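## Task

Rotate the three dice until their upward faces total 8, leaving every die lying flat and entirely on the mat.

## Robot and tools

ROBOT. Two six-joint UR7e-type arms, left_arm and right_arm, each ending in a two-finger parallel gripper that opens to 50 mm. Calibrated bases in the scene frame: left_arm at (+0.071, +0.375, +0.013) m and right_arm at (-0.029, -0.332, +0.013) m, both turned only slightly about z. A two-camera stand sits behind the arms. Loose objects may occasionally get a small random push.

FRAME. Every reported position, orientation, velocity and target uses the scene frame. Its origin is at table-top height, halfway between the nominal bases. +z points up, +x points out over the table, and +y points toward left_arm. Image left and right do not match these arm names. Positions are in metres and quaternions are wxyz. end_effector_position is the point between the finger pads, and the fingertips extend 17.5 mm further along the gripper's +z axis. The fingers open and close along the gripper's x axis. A camera block projects about 10 cm toward the gripper's -y side and turns with the hand. Reported poses can be off by a few centimetres.

ROW FORMAT. Each row holds 18 numbers, each from -1 to 1, and always covers both arms. The first nine are for left_arm: dx, dy, dz, rx, ry, rz, gripper position, force_limit, speed. The next nine are the same for right_arm. The six pose numbers are an offset from that arm's Hand target as it stood when the action or move began, measured along scene axes. 1.0 equals 0.6 m or 180 degrees. rx, ry and rz form a single rotation vector, applied about the Hand target's position. Every row of an action counts from that same start, not from the row before it. The next action or call starts from the new Hand target, so sending an offset again moves the arm again. Six zeros means holding the current Hand target, and also asks again for a target the arm fell short of.

The three gripper numbers are absolute settings, not offsets. position +1 is fully open, about -0.65 closes the pads onto each other, and -1 grips until an object stops the fingers. force_limit -1, 0 and +1 give about 20, 102 and 185 N per pad. speed -1, 0 and +1 give 20, 85 and 150 mm/s. Both start at +1. Resend your last three gripper numbers to leave a gripper unchanged, because 0 counts as a command. New force or speed values only take effect once the position number changes by at least 0.01.

TOOLS.
execute_actions(actions, cameras): actions is a list of actions. Each action is a list of up to 15 rows, one every 1/30 s, and lasts 0.5 s. If an action has fewer rows, its last row is held. An empty list returns the full state plus all camera images. cameras takes names, ["all"] or [].
move(target, speed, blend, stop_force, zero, blocking, cameras): drives each gripper in a straight line toward the offset in target. target is either one 18-number row or a list of up to 15 rows, and every row counts from the same starting Hand targets. speed is in m/s (0.002 to 3.6, default 0.25), and rotation runs at up to twice that in rad/s. blend, in metres, rounds the corners of a list; the default 0 stops at each target. stop_force (3 to 120 N) ends an arm's path once it feels that much push against its motion. Do not rely on it while the gripper rotates, and leave it out when pulling away from contact. zero (default true) re-zeros the force reading first. blocking=false returns after 0.5 s and cannot be combined with stop_force. Paths do not avoid obstacles. The move caps at 10 s and uses about one action per 0.5 s. The result adds a move: line: done, off_target, moving, held or fault, plus limits=paced (pose clipped) or limits=held (steps withheld).
wait(seconds 0 to 10, cameras); stop(cameras) brakes a running move; zoom_image(camera, region [x0,y0,x1,y1], at most 504x504 pixels, from the latest image); zero_wrist_force(arm); read_manual(section "licences"); finished_scene(scene 1 or 2), which must be the final call of its reply.
Cameras: cam_head_left, cam_head_right, cam_high, cam_low, cam_left_wrist, cam_right_wrist, each 672x504.

RESULTS. Hand target is your last commanded pose after clipping. The gripper often rests a little short of it. Joint velocities may read within noise. Joint torques include gravity. Wrist force and Wrist torque are given in the end effector's own axes, and a third line shows the peak since the last report. Tool commands gives the current gripper settings. object_status codes: 0 moving; 1 blocked while opening; 2 blocked while closing (a grip); 3 reached the requested position or the pads met, so usually nothing is held. Opening in mm is about (250 - position_measured) x 0.202. MOTOR HOT appears at 70 °C; at 85 °C the arm brakes for 30 to 60 s.

CAUTIONS. Commanded orientation is limited to within 32 degrees of the current one at each step. Drive past contact gently, since the arms are stiff. An outside force of about 150 N (±25), or a joint torque at its limit (136 N m for the big joints, 25.4 N m for the wrists), stops that arm for 10 s. Keep the arms from hitting or squeezing each other, and never grip the other arm's fingers. Route paths around an arm's own base rather than close to it. Do not slam into the table, drop dice from a height, or release a die while it is moving. Any die leaving the table fails the scene. Check that every die sits flat and fully on the mat before calling finished_scene.

Each tool is called after "Request:" as name(argument=value, ...) on one line, values as JSON.

## Session

Request:
execute_actions(actions=[])

Scene clock: 0.00 s.
left_arm: end_effector_position=(+0.6591, +0.4557, +0.1297) position_measured=3 object_status=3 end_effector_quat_wxyz=(-0.018, +0.997, -0.070, +0.032) | right_arm: end_effector_position=(+0.1955, -0.3481, +0.1165) position_measured=3 object_status=3 end_effector_quat_wxyz=(+0.029, +0.134, +0.990, +0.017)
Joint positions: left_arm=[-0.13 -1.277 1.812 -2.17 -1.533 1.605] | right_arm=[3.688 -0.719 -2.645 -1.283 1.559 -0.724]
Joint velocities: within noise
Joint torques (N m): no reading
Motor temperatures (°C): left_arm=[30 35 29 37 35 38] | right_arm=[30 31 32 40 41 36]
Wrist force (N): no reading
Wrist torque (N m): no reading
Wrist force, peak (N): no reading
Hand target: left_arm +0.6591, +0.4557, +0.1297; -0.018, +0.997, -0.070, +0.032 | right_arm +0.1955, -0.3481, +0.1165; +0.029, +0.134, +0.990, +0.017
Tool commands: left_gripper/position=+1.0 left_gripper/force_limit=+1.0 left_gripper/speed=+1.0 right_gripper/position=+1.0 right_gripper/force_limit=+1.0 right_gripper/speed=+1.0
camera_calibration:
cam_left_wrist: T_world_to_cam=[[0.987356, -0.142685, 0.0690591, -0.585294], [-0.157441, -0.933406, 0.322437, 0.498473], [0.0184533, -0.329232, -0.944069, 0.386024], [0, 0, 0, 1]] pos_world=[0.649251, 0.508856, 0.244127]
cam_right_wrist: T_world_to_cam=[[-0.971965, 0.232237, -0.0367342, 0.27965], [0.199903, 0.898468, 0.390889, 0.246331], [0.123784, 0.372588, -0.919704, 0.346668], [0, 0, 0, 1]] pos_world=[0.179656, -0.41543, 0.232816]

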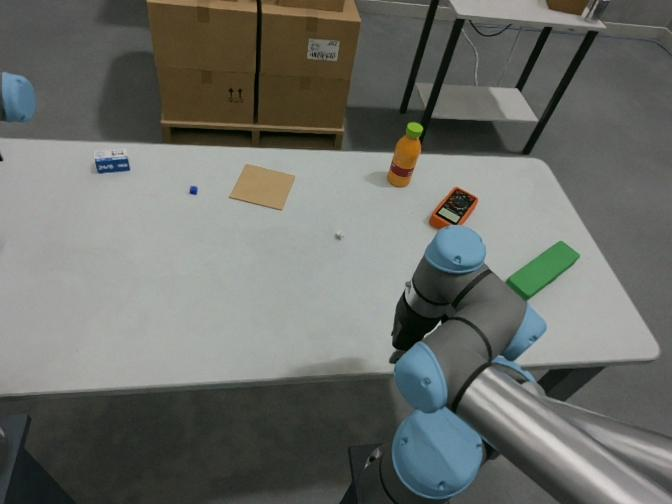

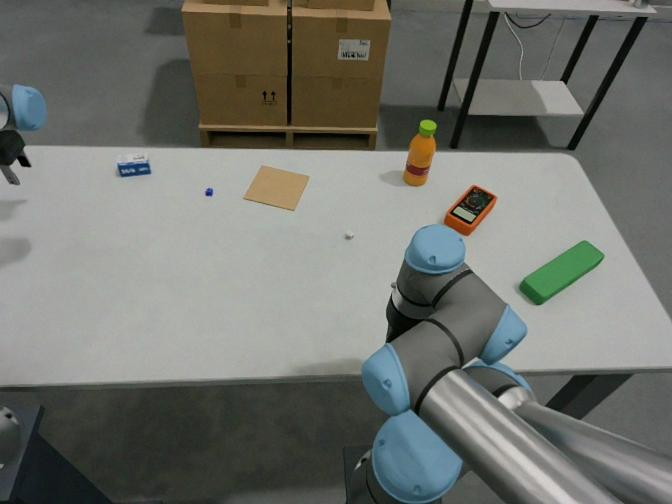

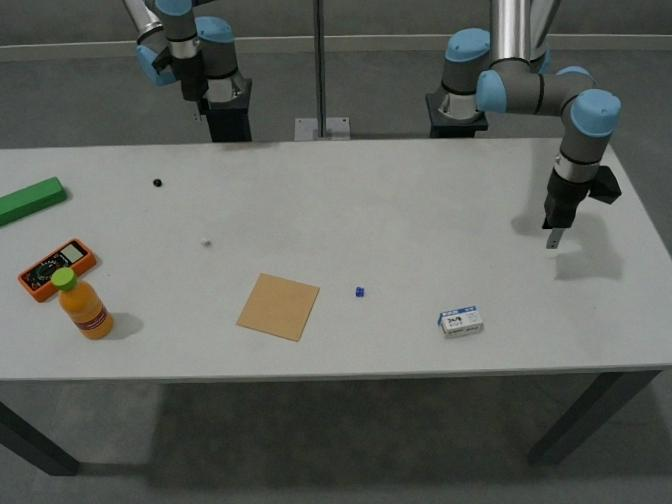

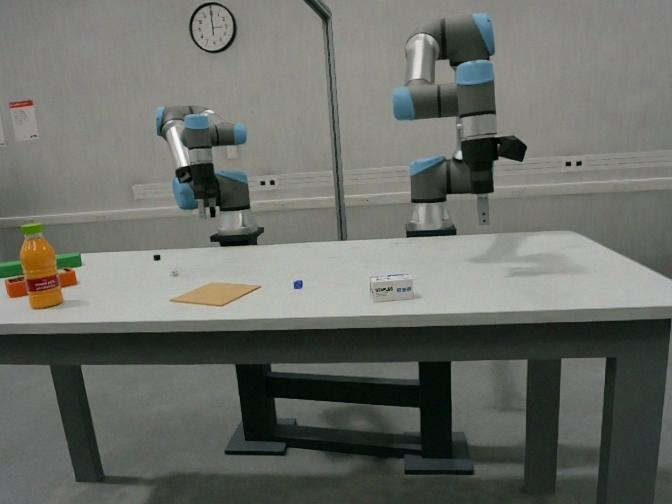

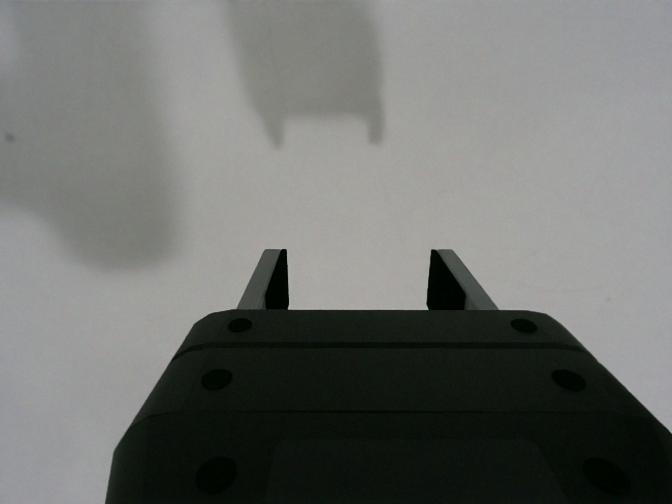

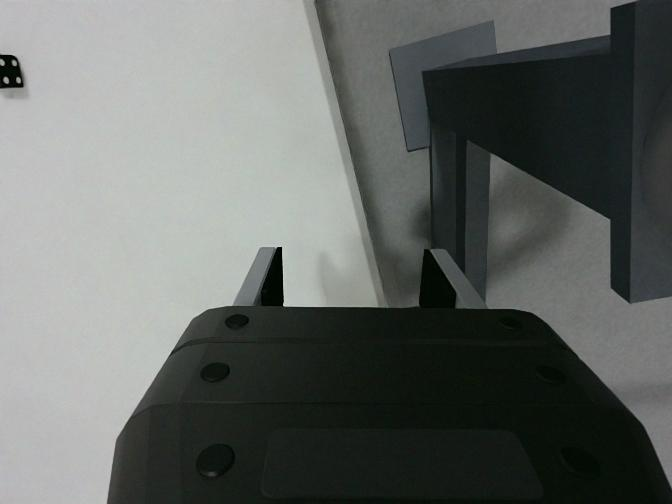

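Request:
zoom_image(camera="cam_high", region=[340, 277, 380, 307])

Request:
zoom_image(camera="cam_high", region=[186, 229, 226, 259])

Request:
zoom_image(camera="cam_high", region=[137, 168, 177, 198])

Request:
zoom_image(camera="cam_head_right", region=[190, 177, 230, 207])

Request:
zoom_image(camera="cam_head_right", region=[329, 220, 369, 250])

Request:
zoom_image(camera="cam_high", region=[220, 260, 340, 350])

Scaled by 12.600 from the camera's 672x504 image, which has a finer 960x720 frame.

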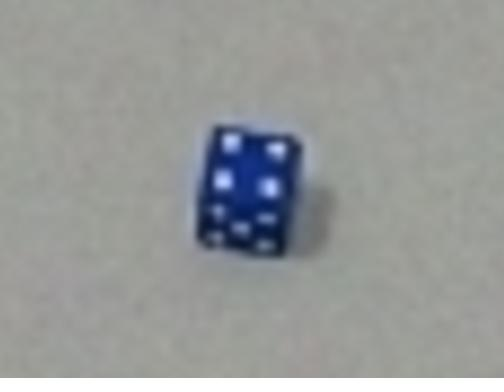

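Scaled by 12.600 from the camera's 672x504 image, which has a finer 960x720 frame.

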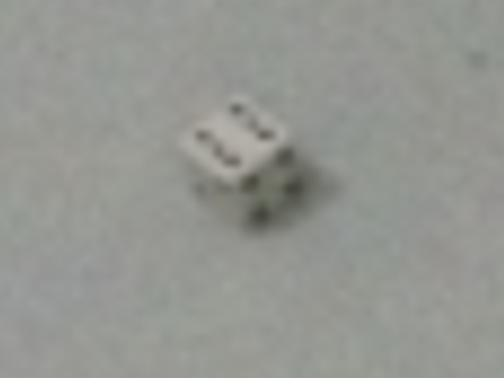

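Scaled by 12.600 from the camera's 672x504 image, which has a finer 960x720 frame.

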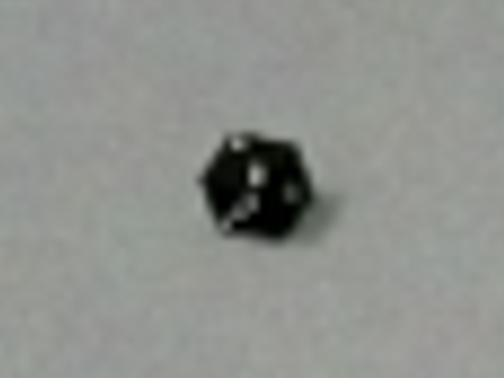

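Scaled by 12.600 from the camera's 672x504 image, which has a finer 960x720 frame.

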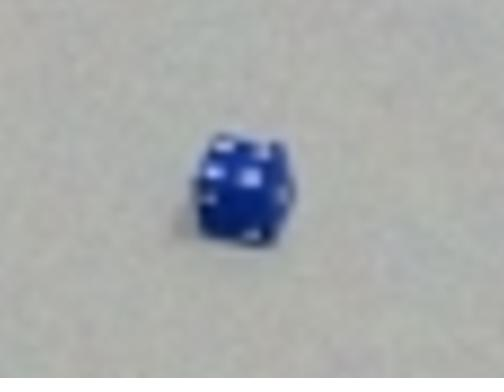

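Scaled by 12.600 from the camera's 672x504 image, which has a finer 960x720 frame.

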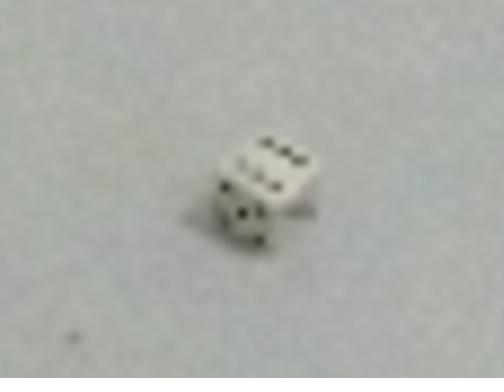

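Scaled by 4.200 from the camera's 672x504 image, which has a finer 960x720 frame.

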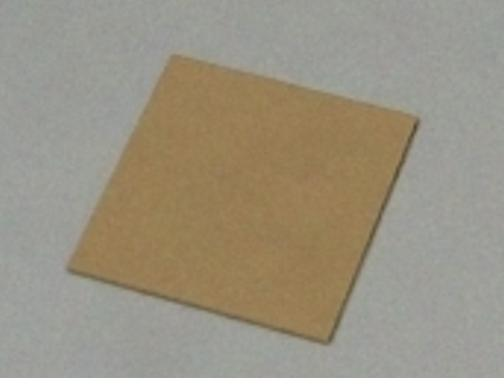

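Request:
move(target=[0.03,-0.64,0.09,0,0,0,1,-1,0,0.196,-0.168,0.1,0,0,0,1,-1,0], speed=0.5, cameras=["cam_left_wrist","cam_right_wrist"])

Request:
move(target=[0,0,0,0,0,0,1,-1,0,0.372,0.263,0.0,0,0,0,1,-1,0], speed=0.5, cameras=["cam_right_wrist"])

Scene clock: 22.33 s.
left_arm: end_effector_position=(+0.6771, +0.0718, +0.1837) position_measured=3 object_status=3 end_effector_quat_wxyz=(-0.018, +0.997, -0.070, +0.032) | right_arm: end_effector_position=(+0.3130, -0.4489, +0.1764) position_measured=3 object_status=3 end_effector_quat_wxyz=(+0.028, +0.134, +0.990, +0.017)
Joint positions: left_arm=[-0.71 -1.133 1.448 -1.917 -1.504 1.025] | right_arm=[3.139 -1.234 -2.293 -1.123 1.595 -1.272]
Joint torques (N m): left_arm=[-5.3 -39.8 -32.99 -3.1 -1.05 -1.43] | right_arm=[-5.04 1.85 32.74 4.58 -1.89 -0.7]
Wrist force (N): left_arm=[0.5 0.1 0.0] | right_arm=[0.3 -0.1 0.2]
Wrist torque (N m): left_arm=[0.03 -0.09 -0.05] | right_arm=[0.00 -0.05 -0.04]
Wrist force, peak (N): left_arm=[1.2 4.8 -0.6] | right_arm=[1.5 1.0 0.7]
Hand target: left_arm +0.6771, +0.0717, +0.1837; -0.018, +0.997, -0.070, +0.032 | right_arm +0.3131, -0.4489, +0.1765; +0.029, +0.134, +0.990, +0.017
Off the commanded pose: left_arm 0.000 m, 0 deg | right_arm 0.000 m, 0 deg.
move: done
camera_calibration:
cam_left_wrist: T_world_to_cam=[[0.987325, -0.14287, 0.0691205, -0.661547], [-0.157636, -0.933377, 0.322424, 0.125691], [0.0184507, -0.329233, -0.944068, 0.310281], [0, 0, 0, 1]] pos_world=[0.66725, 0.124957, 0.298127]
cam_right_wrist: T_world_to_cam=[[-0.971955, 0.232305, -0.0365742, 0.419525], [0.200016, 0.898412, 0.39096, 0.289801], [0.123681, 0.37268, -0.919681, 0.424792], [0, 0, 0, 1]] pos_world=[0.297256, -0.51613, 0.292716]
Images, in order (width x height): cam_left_wrist 672x504, cam_right_wrist 672x504.

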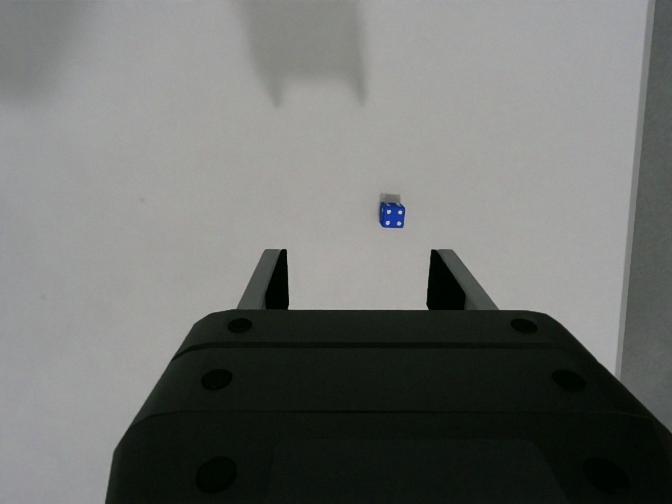

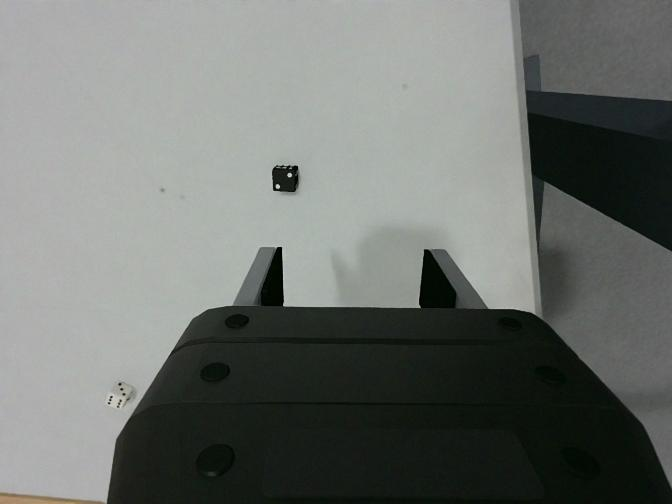

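Scene clock: 23.47 s.
left_arm: end_effector_position=(+0.6771, +0.0717, +0.1837) position_measured=3 object_status=3 end_effector_quat_wxyz=(-0.018, +0.997, -0.070, +0.032) | right_arm: end_effector_position=(+0.5362, -0.2912, +0.1764) position_measured=3 object_status=3 end_effector_quat_wxyz=(+0.029, +0.134, +0.990, +0.017)
Joint positions: left_arm=[-0.71 -1.133 1.447 -1.917 -1.504 1.025] | right_arm=[3.416 -1.757 -1.818 -1.072 1.577 -0.996]
Joint torques (N m): left_arm=[-5.52 -40.09 -34.09 -0.11 -1.07 -2.68] | right_arm=[2.48 23.48 34.61 4.07 1.38 -0.91]
Wrist force (N): left_arm=[0.2 0.0 0.2] | right_arm=[0.1 0.2 0.0]
Wrist torque (N m): left_arm=[0.02 -0.05 -0.01] | right_arm=[0.03 -0.01 0.15]
Wrist force, peak (N): left_arm=[0.5 0.5 0.3] | right_arm=[-2.6 3.8 0.5]
Hand target: left_arm +0.6771, +0.0717, +0.1837; -0.018, +0.997, -0.070, +0.032 | right_arm +0.5363, -0.2911, +0.1765; +0.029, +0.134, +0.990, +0.017
Off the commanded pose: left_arm 0.000 m, 0 deg | right_arm 0.000 m, 0 deg.
move: done
camera_calibration:
cam_right_wrist: T_world_to_cam=[[-0.971965, 0.232237, -0.0367342, 0.599882], [0.199903, 0.898468, 0.390889, 0.103667], [0.123784, 0.372588, -0.919704, 0.338372], [0, 0, 0, 1]] pos_world=[0.520456, -0.35853, 0.292716]
Images, in order (width x height): cam_right_wrist 672x504.

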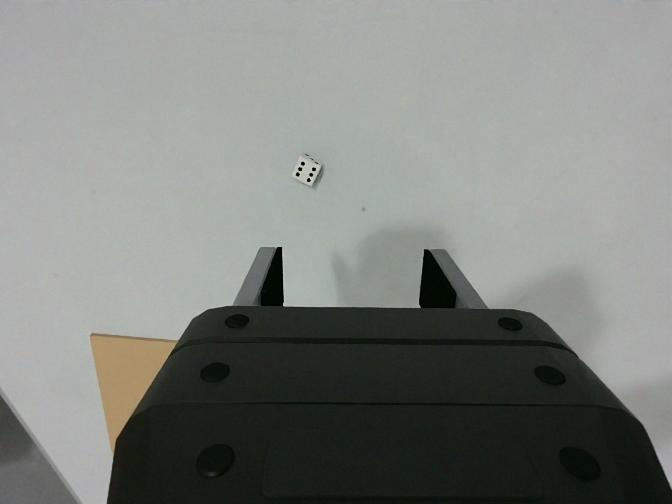

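Request:
zoom_image(camera="cam_right_wrist", region=[277, 140, 337, 200])

Request:
zoom_image(camera="cam_left_wrist", region=[370, 180, 420, 240])

Scaled by 8.400 from the camera's 672x504 image, which has a finer 960x720 frame.

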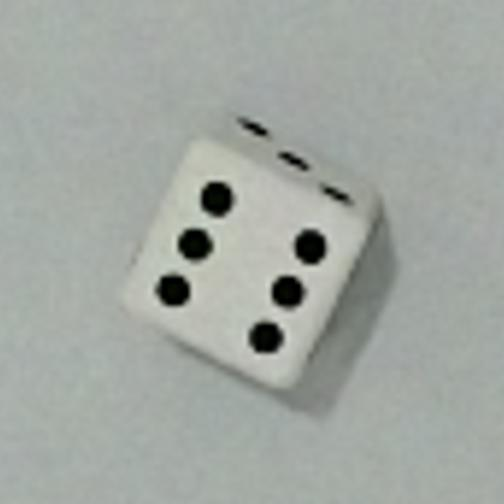

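This scene's latest camera images include none from cam_left_wrist. They are from: cam_right_wrist. cam_left_wrist's image comes with the result of a call that names it in "cameras".

Request:
move(target=[0.0648,-0.046,-0.173,-0.01,0.021,0,1,-1,0,0.0435,-0.026,-0.161,-0.019,0.0125,0.38,1,-1,0], speed=0.4, cameras=["cam_left_wrist","cam_right_wrist"])

Scene clock: 45.80 s.
left_arm: end_effector_position=(+0.7160, +0.0441, +0.0799) position_measured=3 object_status=3 end_effector_quat_wxyz=(+0.000, +0.998, -0.070, +0.001) | right_arm: end_effector_position=(+0.5624, -0.3067, +0.0799) position_measured=3 object_status=3 end_effector_quat_wxyz=(+0.000, -0.446, +0.895, +0.000) end_effector_velocity=(+0.000, +0.001, +0.000) end_effector_angular_velocity=(+0.001, +0.000, +0.006)
Joint positions: left_arm=[-0.682 -0.911 1.366 -2.026 -1.57 1.053] | right_arm=[3.379 -1.956 -1.813 -0.944 1.57 -2.226]
Joint velocities: left_arm=[within noise] | right_arm=[0 0 0.001 0 0.001 -0.005]
Joint torques (N m): left_arm=[-3.14 -56.85 -18.91 -0.42 1.57 -0.74] | right_arm=[-0.37 40.22 25.66 1.31 1.71 -3.14]
Wrist force (N): left_arm=[0.1 0.0 0.1] | right_arm=[0.2 0.3 0.1]
Wrist torque (N m): left_arm=[0.00 -0.03 -0.03] | right_arm=[0.05 -0.03 0.02]
Wrist force, peak (N): left_arm=[0.6 0.4 0.9] | right_arm=[-0.2 -0.1 1.1]
Hand target: left_arm +0.7160, +0.0441, +0.0799; +0.000, +0.998, -0.070, +0.001 | right_arm +0.5624, -0.3067, +0.0799; +0.000, -0.447, +0.895, +0.000
Off the commanded pose: left_arm 0.000 m, 0 deg | right_arm 0.000 m, 0 deg.
move: done
camera_calibration:
cam_left_wrist: T_world_to_cam=[[0.989899, -0.141521, 0.00842557, -0.693783], [-0.13498, -0.922633, 0.361288, 0.11961], [-0.0433562, -0.358776, -0.932416, 0.247183], [0, 0, 0, 1]] pos_world=[0.713638, 0.100854, 0.193109]
cam_right_wrist: T_world_to_cam=[[-0.573631, -0.818923, 0.0176847, 0.0745058], [-0.762245, 0.541585, 0.354497, 0.584684], [-0.299884, 0.18987, -0.93489, 0.435562], [0, 0, 0, 1]] pos_world=[0.619029, -0.338342, 0.198616]
Images, in order (width x height): cam_left_wrist 672x504, cam_right_wrist 672x504.

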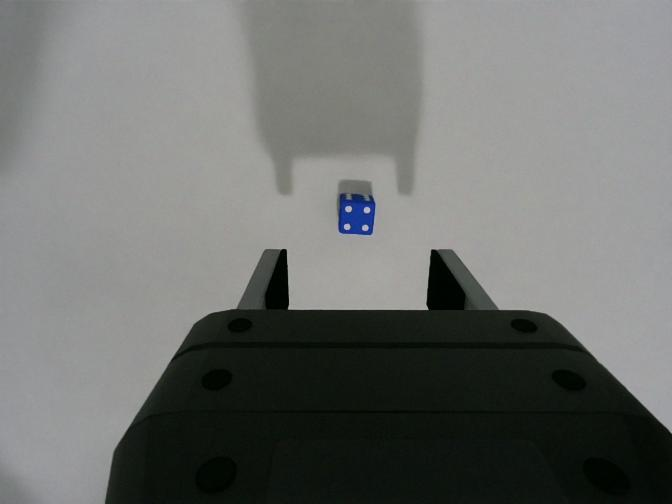

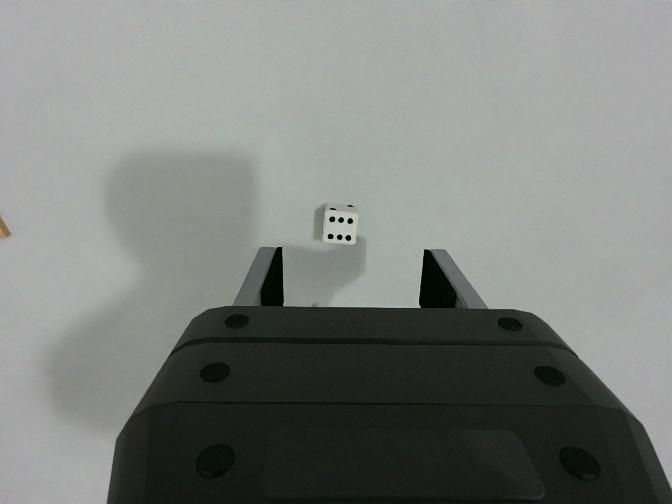

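Request:
zoom_image(camera="cam_right_wrist", region=[310, 195, 370, 255])

Scaled by 8.400 from the camera's 672x504 image, which has a finer 960x720 frame.

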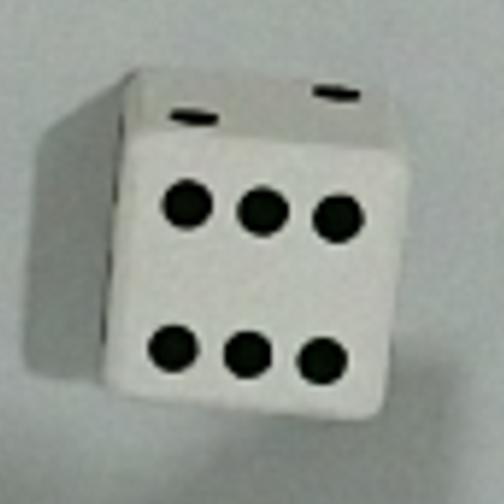

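Request:
move(target=[0,0.005,-0.12,0,0,0,1,-1,0,0.006,-0.004,-0.12,0,0,0,1,-1,0], speed=0.03, stop_force=5)

Scene clock: 56.03 s.
left_arm: end_effector_position=(+0.7160, +0.0467, +0.0188) position_measured=3 object_status=3 end_effector_quat_wxyz=(+0.000, +0.998, -0.070, +0.001) | right_arm: end_effector_position=(+0.5655, -0.3088, +0.0178) position_measured=3 object_status=3 end_effector_quat_wxyz=(+0.000, -0.447, +0.895, +0.000)
Joint positions: left_arm=[-0.679 -0.842 1.42 -2.15 -1.57 1.055] | right_arm=[3.374 -2.059 -1.855 -0.799 1.57 -2.231]
Joint torques (N m): left_arm=[-4.49 -61.35 -31.28 -5.31 0.88 -2.6] | right_arm=[7.73 39.21 26.91 4.22 -2.22 1.51]
Wrist force (N): left_arm=[0.5 -0.6 -0.1] | right_arm=[0.3 1.1 -3.3]
Wrist torque (N m): left_arm=[-0.10 -0.10 -0.04] | right_arm=[0.11 -0.17 0.15]
Wrist force, peak (N): left_arm=[-7.0 -6.0 -52.8] | right_arm=[6.9 7.6 -74.5]
Hand target: left_arm +0.7160, +0.0467, +0.0188; +0.000, +0.998, -0.070, +0.001 (not the last commanded pose) | right_arm +0.5655, -0.3088, +0.0178; +0.000, -0.447, +0.895, +0.000 (not the last commanded pose)
Off the commanded pose: left_arm 0.011 m, 0 deg | right_arm 0.010 m, 0 deg.
move: contact (left_arm, right_arm)

Request:
move(target=[[0,0,0.004,0,0,0,1,-1,0,0,0,0.004,0,0,0,1,-1,0],[0,0,0.004,0,0,0,-1,-0.85,-0.8,0,0,0.004,0,0,0,-1,-0.85,-0.8],[0,0,0.11,0,0,0,-1,-0.85,-0.8,0,0,0.22,0,0,0,-1,-0.85,-0.8],[0.02,-0.203,0.11,0,0,0,-1,-0.85,-0.8,0,0,0.22,-0.207,-0.275,0,-1,-0.85,-0.8]], speed=0.25, blend=[0,0,0.02,0], cameras=["cam_left_wrist","cam_right_wrist","cam_low"])

Scene clock: 69.83 s.
left_arm: end_effector_position=(+0.7280, -0.0751, +0.0848) position_measured=173 object_status=2 end_effector_quat_wxyz=(+0.000, +0.998, -0.070, +0.000) | right_arm: end_effector_position=(+0.5655, -0.3088, +0.1498) position_measured=173 object_status=2 end_effector_quat_wxyz=(+0.229, -0.383, +0.767, -0.461) end_effector_velocity=(+0.000, +0.000, +0.002) end_effector_angular_velocity=(+0.002, -0.007, -0.002)
Joint positions: left_arm=[-0.792 -0.746 1.057 -1.882 -1.57 0.942] | right_arm=[3.788 -1.917 -2.299 -0.068 0.543 -2.062]
Joint velocities: left_arm=[within noise] | right_arm=[0 0 0 0.006 -0.003 0]
Joint torques (N m): left_arm=[6.38 -67.78 -27.09 -5.4 1.19 2.41] | right_arm=[-1.16 22.17 24.62 4.77 -3.74 1.78]
Wrist force (N): left_arm=[0.6 -0.6 -0.1] | right_arm=[-1.7 -0.5 -0.1]
Wrist torque (N m): left_arm=[-0.09 -0.12 0.00] | right_arm=[-0.33 0.26 -0.09]
Wrist force, peak (N): left_arm=[0.1 -0.9 -1.8] | right_arm=[0.1 0.3 4.2]
Hand target: left_arm +0.7280, -0.0751, +0.0848; +0.000, +0.998, -0.070, +0.001 | right_arm +0.5655, -0.3088, +0.1498; +0.229, -0.383, +0.767, -0.461
Off the commanded pose: left_arm 0.000 m, 0 deg | right_arm 0.000 m, 0 deg.
move: done
camera_calibration:
cam_left_wrist: T_world_to_cam=[[0.989905, -0.141496, 0.00817413, -0.72244], [-0.134873, -0.922706, 0.361141, 0.0093631], [-0.0435578, -0.358598, -0.932475, 0.209533], [0, 0, 0, 1]] pos_world=[0.725537, -0.018445, 0.197909]
cam_right_wrist: T_world_to_cam=[[-0.600437, -0.798721, 0.0389877, 0.091634], [-0.616903, 0.431631, -0.658122, 0.598844], [0.508828, -0.419212, -0.751901, -0.170551], [0, 0, 0, 1]] pos_world=[0.51123, -0.256787, 0.262302]
Images, in order (width x height): cam_low 672x504, cam_left_wrist 672x504, cam_right_wrist 672x504.

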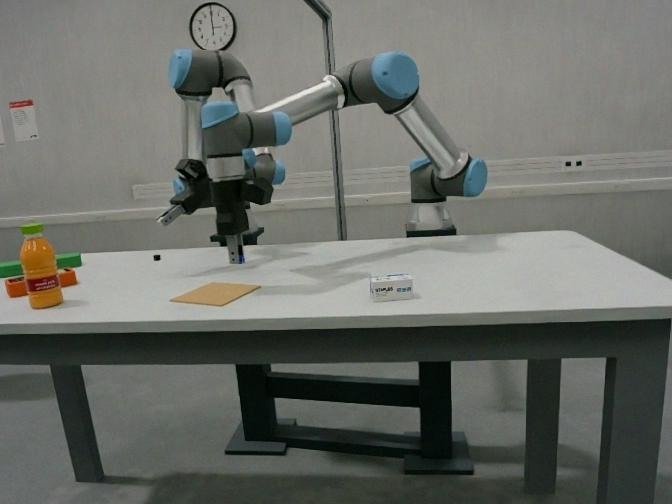

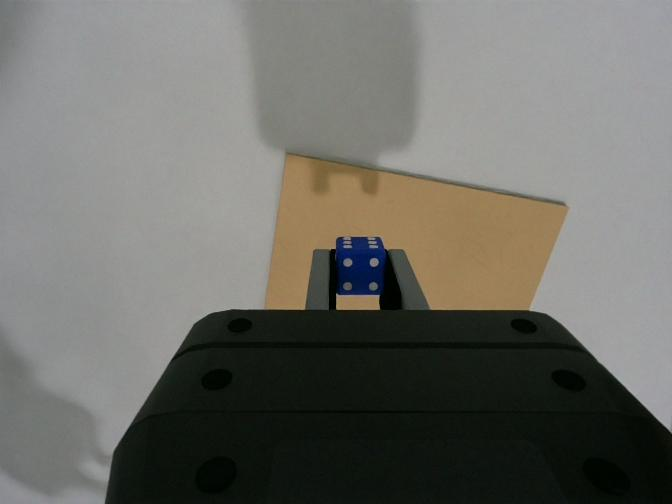

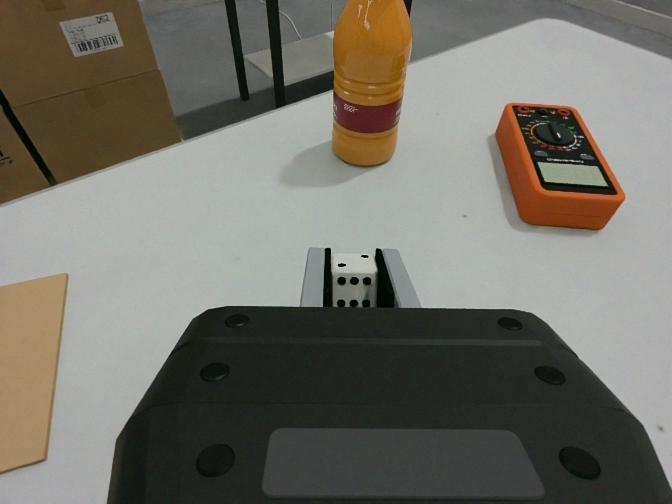

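Request:
move(target=[[0,0,-0.088,0,0,0,-1,-0.85,-0.8,0,0,0,0,0,0,-1,-0.85,-0.8],[0,0,-0.12,0,0,0,-1,-0.85,-0.8,0,0,0,0,0,0,-1,-0.85,-0.8]], speed=[0.15,0.02], stop_force=4)

Request:
move(target=[[0,0,0,0,0,0,0.34,-0.85,-0.8,0,0,0,0,0,0,-1,-0.85,-0.8],[0,0,0.12,0,0,0,0.34,-0.85,-0.8,0,0,0,0,0,0,-1,-0.85,-0.8],[-0.1,0.5,0.25,0,0,0,0.34,-0.85,-0.8,0.207,0.258,0,0,0,0,-1,-0.85,-0.8]], speed=0.3, blend=[0,0.03,0], cameras=["cam_high","cam_right_wrist"])

Scene clock: 77.50 s.
left_arm: end_effector_position=(+0.7280, -0.0751, +0.0252) position_measured=173 object_status=2 end_effector_quat_wxyz=(+0.000, +0.998, -0.070, +0.001) | right_arm: end_effector_position=(+0.5655, -0.3088, +0.1498) position_measured=173 object_status=2 end_effector_quat_wxyz=(+0.229, -0.383, +0.767, -0.461)
Joint positions: left_arm=[-0.792 -0.689 1.113 -1.996 -1.57 0.943] | right_arm=[3.788 -1.917 -2.299 -0.067 0.543 -2.062]
Joint torques (N m): left_arm=[4.83 -65.46 -29.93 0.65 0.14 2.08] | right_arm=[4.06 29.96 24.79 1.46 -3.03 1.91]
Wrist force (N): left_arm=[2.2 0.1 -5.0] | right_arm=[-1.9 -0.5 -0.1]
Wrist torque (N m): left_arm=[-0.06 -0.04 0.00] | right_arm=[-0.33 0.30 -0.09]
Wrist force, peak (N): left_arm=[-6.6 -4.3 -26.7] | right_arm=[-2.1 -0.6 -0.2]
Hand target: left_arm +0.7280, -0.0751, +0.0252; +0.000, +0.998, -0.070, +0.001 (not the last commanded pose) | right_arm +0.5655, -0.3088, +0.1498; +0.229, -0.383, +0.767, -0.461
Off the commanded pose: left_arm 0.012 m, 0 deg | right_arm 0.000 m, 0 deg.
move: contact (left_arm); path passed 1 of 2 targets

Scene clock: 79.97 s.
left_arm: end_effector_position=(+0.6680, +0.2248, +0.1752) position_measured=101 object_status=3 end_effector_quat_wxyz=(+0.000, +0.998, -0.070, +0.001) | right_arm: end_effector_position=(+0.6896, -0.1540, +0.1498) position_measured=173 object_status=2 end_effector_quat_wxyz=(+0.229, -0.383, +0.767, -0.461)
Joint positions: left_arm=[-0.487 -1.244 1.619 -1.946 -1.57 1.247] | right_arm=[3.857 -2.178 -1.773 -0.443 0.517 -1.934]
Joint torques (N m): left_arm=[7.36 -47.59 -22.46 -5.17 -1.04 1.01] | right_arm=[-9.08 39.48 31.92 2.43 -0.95 -2.19]
Wrist force (N): left_arm=[0.3 -0.4 0.6] | right_arm=[-1.7 -0.6 -0.4]
Wrist torque (N m): left_arm=[-0.07 -0.07 0.04] | right_arm=[-0.35 0.26 -0.13]
Wrist force, peak (N): left_arm=[-1.1 -4.2 -0.7] | right_arm=[-4.3 -0.5 -0.6]
Hand target: left_arm +0.6680, +0.2249, +0.1752; +0.000, +0.998, -0.070, +0.001 | right_arm +0.6897, -0.1540, +0.1498; +0.229, -0.383, +0.767, -0.461
Off the commanded pose: left_arm 0.000 m, 0 deg | right_arm 0.000 m, 0 deg.
move: done
camera_calibration:
cam_right_wrist: T_world_to_cam=[[-0.600458, -0.798714, 0.0388186, 0.289844], [-0.616698, 0.431627, -0.658318, 0.608571], [0.509052, -0.419231, -0.751739, -0.168914], [0, 0, 0, 1]] pos_world=[0.635329, -0.101987, 0.262403]
Images, in order (width x height): cam_high 672x504, cam_right_wrist 672x504.

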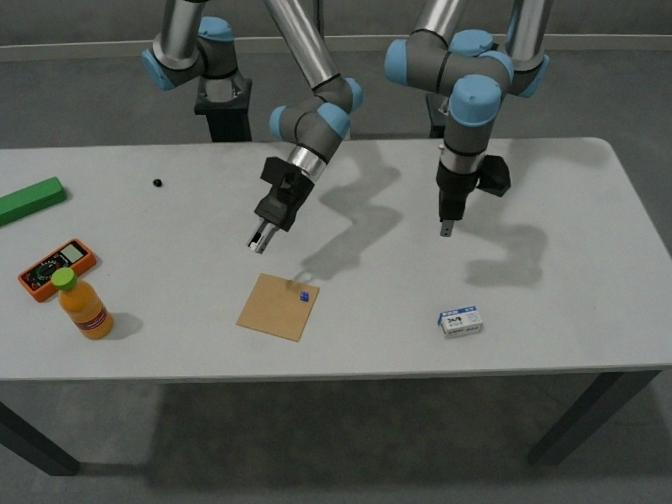

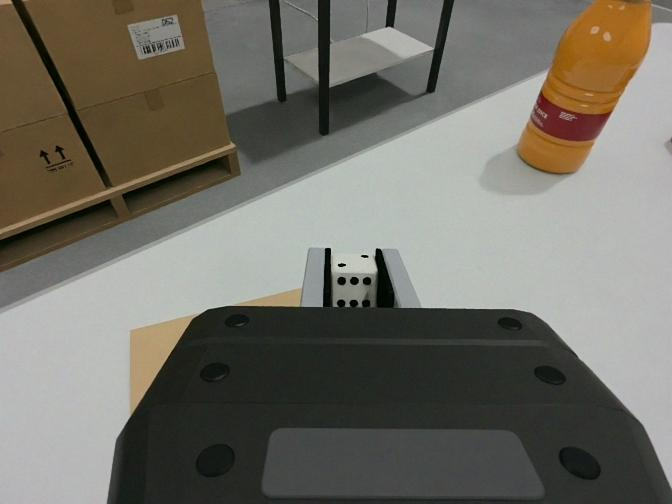

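Request:
move(target=[[0,0,0,0,0,0,0.34,-0.85,-0.8,0,0,-0.195,0,0,0,-1,-0.85,-0.8],[0,0,0,0,0,0,0.34,-0.85,-0.8,0,0,-0.235,0,0,0,-1,-0.85,-0.8]], speed=[0.15,0.02], stop_force=4)

Request:
move(target=[[0,0,0,0,0,0,0.34,-0.85,-0.8,0,0,0,0,0,0,0.14,-0.85,-1],[0,0,0,0,0,0,0.34,-0.85,-0.8,-0.072,0.05,0.047,0,0,0,0.14,-0.85,-1],[0,0,0,0,0,0,0.34,-0.85,-0.8,-0.2,0.02,0.2,0,0,0,0.14,-0.85,-1]], speed=0.2, blend=[0,0.02,0], cameras=["cam_high","cam_right_wrist","cam_low"])

Request:
zoom_image(camera="cam_high", region=[220, 260, 340, 350])

Scene clock: 88.67 s.
left_arm: end_effector_position=(+0.6680, +0.2249, +0.1752) position_measured=101 object_status=3 end_effector_quat_wxyz=(+0.000, +0.998, -0.070, +0.001) | right_arm: end_effector_position=(+0.6897, -0.1539, +0.0219) position_measured=173 object_status=2 end_effector_quat_wxyz=(+0.229, -0.383, +0.767, -0.461)
Joint positions: left_arm=[-0.487 -1.244 1.619 -1.947 -1.57 1.247] | right_arm=[3.857 -2.425 -1.774 -0.195 0.518 -1.934]
Joint torques (N m): left_arm=[6.91 -49.9 -19.06 -5.05 -1.08 2.54] | right_arm=[-6.87 44.66 7.01 4.42 0.14 -0.6]
Wrist force (N): left_arm=[0.4 -0.3 0.4] | right_arm=[-2.5 -2.9 -1.2]
Wrist torque (N m): left_arm=[-0.06 -0.09 0.01] | right_arm=[-0.33 0.23 0.04]
Wrist force, peak (N): left_arm=[0.6 -0.5 0.5] | right_arm=[0.3 -13.6 -11.8]
Hand target: left_arm +0.6680, +0.2249, +0.1752; +0.000, +0.998, -0.070, +0.001 | right_arm +0.6897, -0.1539, +0.0219; +0.229, -0.383, +0.767, -0.461 (not the last commanded pose)
Off the commanded pose: left_arm 0.000 m, 0 deg | right_arm 0.013 m, 0 deg.
move: contact (right_arm); path passed 1 of 2 targets

Scene clock: 90.70 s.
left_arm: end_effector_position=(+0.6680, +0.2249, +0.1752) position_measured=101 object_status=3 end_effector_quat_wxyz=(+0.000, +0.998, -0.070, +0.001) | right_arm: end_effector_position=(+0.5698, -0.1419, +0.1420) position_measured=132 object_status=3 end_effector_quat_wxyz=(+0.229, -0.383, +0.767, -0.461) end_effector_velocity=(+0.000, +0.001, +0.001) end_effector_angular_velocity=(-0.001, +0.001, +0.001)
Joint positions: left_arm=[-0.487 -1.244 1.619 -1.947 -1.57 1.247] | right_arm=[4.031 -1.969 -2.058 -0.679 0.489 -1.578]
Joint velocities: left_arm=[within noise] | right_arm=[0.002 0.002 0.001 -0.005 0.001 0]
Joint torques (N m): left_arm=[6.76 -48.94 -19.27 -5.15 -1.06 2.56] | right_arm=[-3.18 40.73 14.81 1.14 -0.43 -0.42]
Wrist force (N): left_arm=[0.3 -0.4 0.5] | right_arm=[-1.8 -0.7 -0.3]
Wrist torque (N m): left_arm=[-0.08 -0.09 0.02] | right_arm=[-0.35 0.28 0.01]
Wrist force, peak (N): left_arm=[0.5 -0.5 0.5] | right_arm=[-0.8 -3.6 -2.0]
Hand target: left_arm +0.6680, +0.2249, +0.1752; +0.000, +0.998, -0.070, +0.001 | right_arm +0.5697, -0.1419, +0.1419; +0.229, -0.383, +0.767, -0.461
Off the commanded pose: left_arm 0.000 m, 0 deg | right_arm 0.000 m, 0 deg.
move: done
camera_calibration:
cam_right_wrist: T_world_to_cam=[[-0.600383, -0.798776, 0.0386865, 0.22781], [-0.616767, 0.431701, -0.658204, 0.524219], [0.509057, -0.419035, -0.751845, -0.108702], [0, 0, 0, 1]] pos_world=[0.51543, -0.089887, 0.254503]
Images, in order (width x height): cam_high 672x504, cam_low 672x504, cam_right_wrist 672x504.

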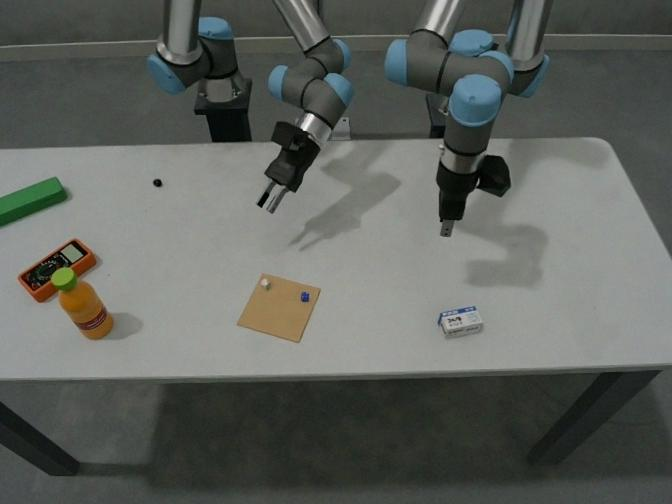

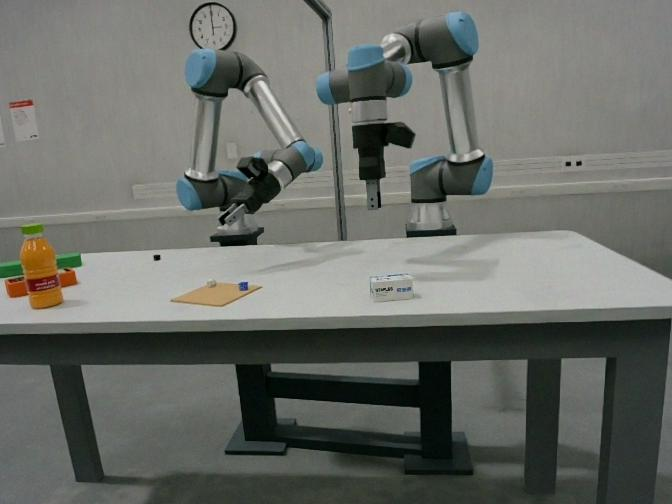

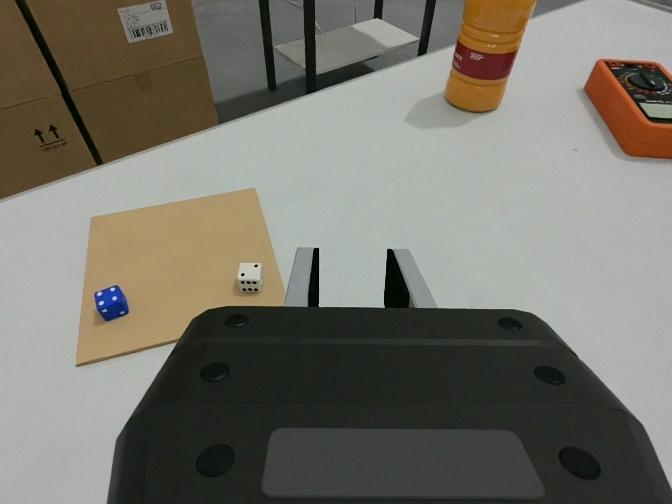

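Scaled by 4.200 from the camera's 672x504 image, which has a finer 960x720 frame.

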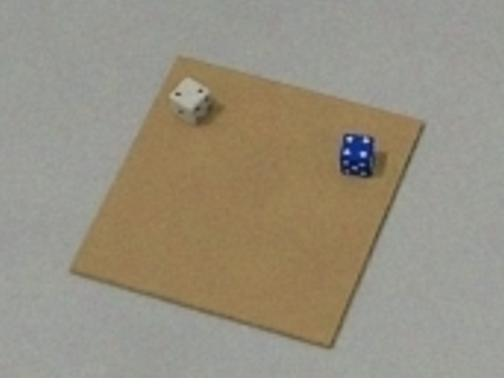

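Request:
move(target=[0,0,0,0,0,0,0.34,-0.85,-0.8,-0.358,-0.537,-0.103,0.345,0.115,-0.344,1,-0.85,0], speed=0.4, cameras=["cam_right_wrist"])

Scene clock: 98.47 s.
left_arm: end_effector_position=(+0.6680, +0.2249, +0.1752) position_measured=101 object_status=3 end_effector_quat_wxyz=(+0.000, +0.998, -0.070, +0.001) | right_arm: end_effector_position=(+0.3550, -0.4641, +0.0802) position_measured=3 object_status=3 end_effector_quat_wxyz=(+0.000, +0.140, +0.990, -0.001)
Joint positions: left_arm=[-0.487 -1.244 1.619 -1.947 -1.57 1.247] | right_arm=[3.113 -1.55 -2.319 -0.844 1.569 -1.286]
Joint torques (N m): left_arm=[7.12 -48.68 -19.36 -5.29 -1.13 2.5] | right_arm=[-9.79 22.3 14.02 4.25 1.35 0.67]
Wrist force (N): left_arm=[0.5 -0.4 0.1] | right_arm=[0.5 0.2 0.4]
Wrist torque (N m): left_arm=[-0.09 -0.11 0.01] | right_arm=[0.05 -0.08 -0.02]
Wrist force, peak (N): left_arm=[0.7 -0.6 0.5] | right_arm=[-3.7 0.1 -0.8]
Hand target: left_arm +0.6680, +0.2249, +0.1752; +0.000, +0.998, -0.070, +0.001 | right_arm +0.3549, -0.4641, +0.0801; +0.000, +0.140, +0.990, -0.001
Off the commanded pose: left_arm 0.000 m, 0 deg | right_arm 0.000 m, 0 deg.
move: done
camera_calibration:
cam_right_wrist: T_world_to_cam=[[-0.969719, 0.243635, 0.0169204, 0.460444], [0.233758, 0.905879, 0.353187, 0.327343], [0.0707209, 0.346447, -0.9354, 0.344693], [0, 0, 0, 1]] pos_world=[0.345606, -0.528131, 0.199022]
Images, in order (width x height): cam_right_wrist 672x504.

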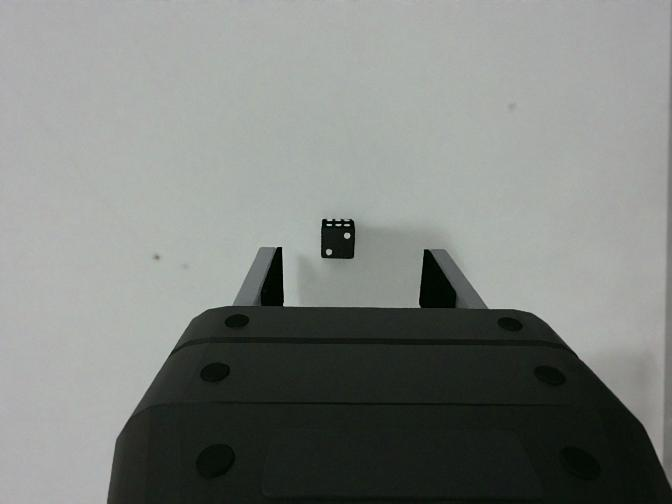

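Request:
move(target=[[0,0,0,0,0,0,0.34,-0.85,-0.8,0,0,-0.085,0,0,0,1,-0.85,0],[0,0,0,0,0,0,0.34,-0.85,-0.8,0,0,-0.099,0,0,0,1,-0.85,0]], speed=[0.15,0.03], stop_force=6)

Request:
move(target=[[0,0,0,0,0,0,0.34,-0.85,-0.8,0,0,0,0,0,0,-1,-0.85,-0.8],[0,0,0,0,0,0,0.34,-0.85,-0.8,0,0,0.15,0,0,0,-1,-0.85,-0.8],[0,0,0,0,0,0,0.34,-0.85,-0.8,0.62,0.578,0.15,0,0,0,-1,-0.85,-0.8]], speed=0.4, blend=[0,0.04,0], cameras=["cam_right_wrist"])

Scene clock: 105.00 s.
left_arm: end_effector_position=(+0.6680, +0.2249, +0.1752) position_measured=101 object_status=3 end_effector_quat_wxyz=(+0.000, +0.998, -0.070, +0.001) | right_arm: end_effector_position=(+0.3549, -0.4641, +0.0207) position_measured=3 object_status=3 end_effector_quat_wxyz=(+0.000, +0.140, +0.990, -0.001)
Joint positions: left_arm=[-0.487 -1.244 1.619 -1.947 -1.57 1.247] | right_arm=[3.113 -1.696 -2.387 -0.63 1.569 -1.287]
Joint torques (N m): left_arm=[6.83 -48.79 -19.58 -5.16 -1.12 2.51] | right_arm=[-8.46 27.53 28.55 4.54 0.95 -2.14]
Wrist force (N): left_arm=[0.2 -0.3 0.3] | right_arm=[0.4 0.4 0.2]
Wrist torque (N m): left_arm=[-0.07 -0.05 0.02] | right_arm=[0.08 -0.06 -0.02]
Wrist force, peak (N): left_arm=[0.7 -0.3 0.7] | right_arm=[0.3 0.2 2.1]
Hand target: left_arm +0.6680, +0.2249, +0.1752; +0.000, +0.998, -0.070, +0.001 | right_arm +0.3549, -0.4641, +0.0207; +0.000, +0.140, +0.990, -0.001
Off the commanded pose: left_arm 0.000 m, 0 deg | right_arm 0.000 m, 0 deg.
move: done

Scene clock: 108.37 s.
left_arm: end_effector_position=(+0.6680, +0.2249, +0.1752) position_measured=101 object_status=3 end_effector_quat_wxyz=(+0.000, +0.998, -0.070, +0.001) | right_arm: end_effector_position=(+0.7269, -0.1173, +0.1108) position_measured=173 object_status=2 end_effector_quat_wxyz=(+0.000, +0.140, +0.990, -0.001) end_effector_velocity=(+0.001, +0.000, +0.001) end_effector_angular_velocity=(+0.001, -0.001, -0.001)
Joint positions: left_arm=[-0.487 -1.244 1.619 -1.947 -1.57 1.247] | right_arm=[3.556 -2.348 -1.074 -1.292 1.57 -0.843]
Joint velocities: left_arm=[within noise] | right_arm=[-0.001 -0.001 0.005 -0.003 0 0]
Joint torques (N m): left_arm=[6.86 -49 -19.82 -5.41 -1.04 2.52] | right_arm=[-1.09 47.87 36.86 0.51 1.43 -1.39]
Wrist force (N): left_arm=[0.4 -0.2 0.2] | right_arm=[0.0 0.3 0.1]
Wrist torque (N m): left_arm=[-0.04 -0.09 0.01] | right_arm=[0.06 -0.01 0.13]
Wrist force, peak (N): left_arm=[0.6 -0.5 0.4] | right_arm=[2.2 -2.9 -3.1]
Hand target: left_arm +0.6680, +0.2249, +0.1752; +0.000, +0.998, -0.070, +0.001 | right_arm +0.7269, -0.1173, +0.1107; +0.000, +0.140, +0.990, -0.001
Off the commanded pose: left_arm 0.000 m, 0 deg | right_arm 0.000 m, 0 deg.
move: done
camera_calibration:
cam_right_wrist: T_world_to_cam=[[-0.969709, 0.243682, 0.0168385, 0.736214], [0.23374, 0.905708, 0.353636, -0.0846109], [0.0709238, 0.346859, -0.935232, 0.226784], [0, 0, 0, 1]] pos_world=[0.717606, -0.181431, 0.22962]
Images, in order (width x height): cam_right_wrist 672x504.

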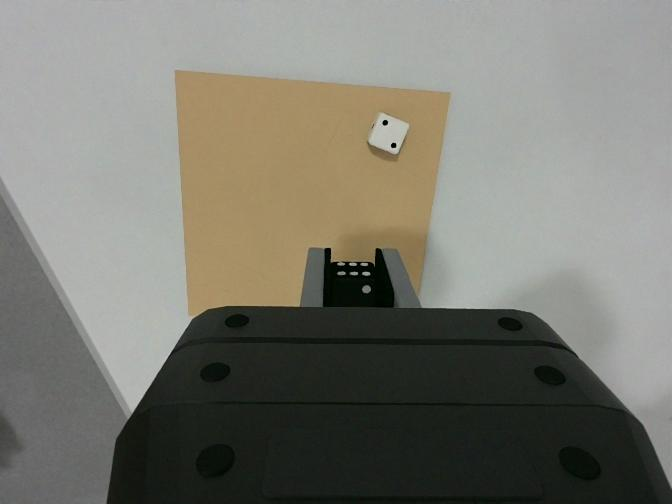

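Request:
move(target=[[0,0,0,0,0,0,0.34,-0.85,-0.8,0,0,-0.135,0,0,0,-1,-0.85,-0.8],[0,0,0,0,0,0,0.34,-0.85,-0.8,0,0,-0.165,0,0,0,-1,-0.85,-0.8]], speed=[0.15,0.02], stop_force=4)

Request:
move(target=[[0,0,0,0,0,0,0.34,-0.85,-0.8,0,0,0,0,0,0,0.1,-0.85,-0.8],[0,0,0,0,0,0,0.34,-0.85,-0.8,0,0,0.14,0,0,0,0.1,-0.85,-0.8],[0,0,0,0,0,0,0.34,-0.85,-0.8,-0.15,-0.2,0.2,0,0,0,0.1,-0.85,-0.8]], speed=0.3, blend=[0,0.03,0], cameras=["cam_high"])

Request:
zoom_image(camera="cam_high", region=[230, 260, 330, 335])

Scene clock: 113.57 s.
left_arm: end_effector_position=(+0.6680, +0.2249, +0.1752) position_measured=101 object_status=3 end_effector_quat_wxyz=(+0.000, +0.998, -0.070, +0.001) | right_arm: end_effector_position=(+0.7269, -0.1173, +0.0249) position_measured=173 object_status=2 end_effector_quat_wxyz=(+0.000, +0.140, +0.990, -0.001)
Joint positions: left_arm=[-0.487 -1.244 1.619 -1.947 -1.57 1.247] | right_arm=[3.556 -2.428 -1.16 -1.125 1.57 -0.843]
Joint torques (N m): left_arm=[6.94 -48.96 -19.87 -5.34 -1.15 2.41] | right_arm=[3.6 56.11 33 3.76 0.78 1.1]
Wrist force (N): left_arm=[0.5 -0.4 0.6] | right_arm=[-0.9 1.2 -4.0]
Wrist torque (N m): left_arm=[-0.08 -0.11 0.01] | right_arm=[0.02 -0.07 0.13]
Wrist force, peak (N): left_arm=[0.7 -0.6 0.5] | right_arm=[7.1 -6.4 -30.3]
Hand target: left_arm +0.6680, +0.2249, +0.1752; +0.000, +0.998, -0.070, +0.001 | right_arm +0.7269, -0.1173, +0.0249; +0.000, +0.140, +0.990, -0.001 (not the last commanded pose)
Off the commanded pose: left_arm 0.000 m, 0 deg | right_arm 0.013 m, 0 deg.
move: contact (right_arm); path passed 1 of 2 targets

Scene clock: 115.37 s.
left_arm: end_effector_position=(+0.6680, +0.2249, +0.1752) position_measured=101 object_status=3 end_effector_quat_wxyz=(+0.000, +0.998, -0.070, +0.001) | right_arm: end_effector_position=(+0.6370, -0.2372, +0.1449) position_measured=138 object_status=3 end_effector_quat_wxyz=(+0.000, +0.140, +0.990, -0.001)
Joint positions: left_arm=[-0.487 -1.244 1.619 -1.947 -1.57 1.247] | right_arm=[3.45 -2.052 -1.477 -1.185 1.57 -0.949]
Joint torques (N m): left_arm=[6.6 -49.16 -20.01 -5.38 -1.12 2.44] | right_arm=[-5.89 51.9 20.39 1.41 -1.95 -0.11]
Wrist force (N): left_arm=[0.3 -0.4 0.3] | right_arm=[0.1 0.1 0.1]
Wrist torque (N m): left_arm=[-0.07 -0.08 0.01] | right_arm=[0.04 -0.03 0.00]
Wrist force, peak (N): left_arm=[0.4 -0.7 0.6] | right_arm=[0.1 0.2 4.2]
Hand target: left_arm +0.6680, +0.2249, +0.1752; +0.000, +0.998, -0.070, +0.001 | right_arm +0.6369, -0.2373, +0.1449; +0.000, +0.140, +0.990, -0.001
Off the commanded pose: left_arm 0.000 m, 0 deg | right_arm 0.000 m, 0 deg.
move: done
Images, in order (width x height): cam_high 672x504.

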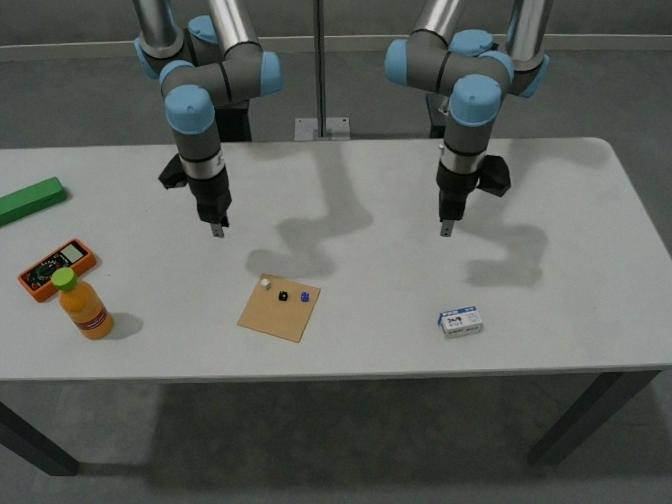

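Scaled by 5.040 from the camera's 672x504 image, which has a finer 960x720 frame.

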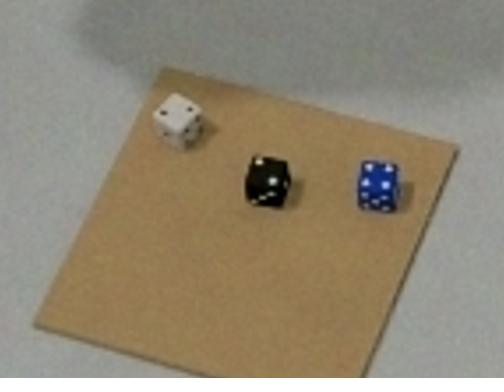

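Request:
finished_scene(scene=2)

The scene is finished: the task was done.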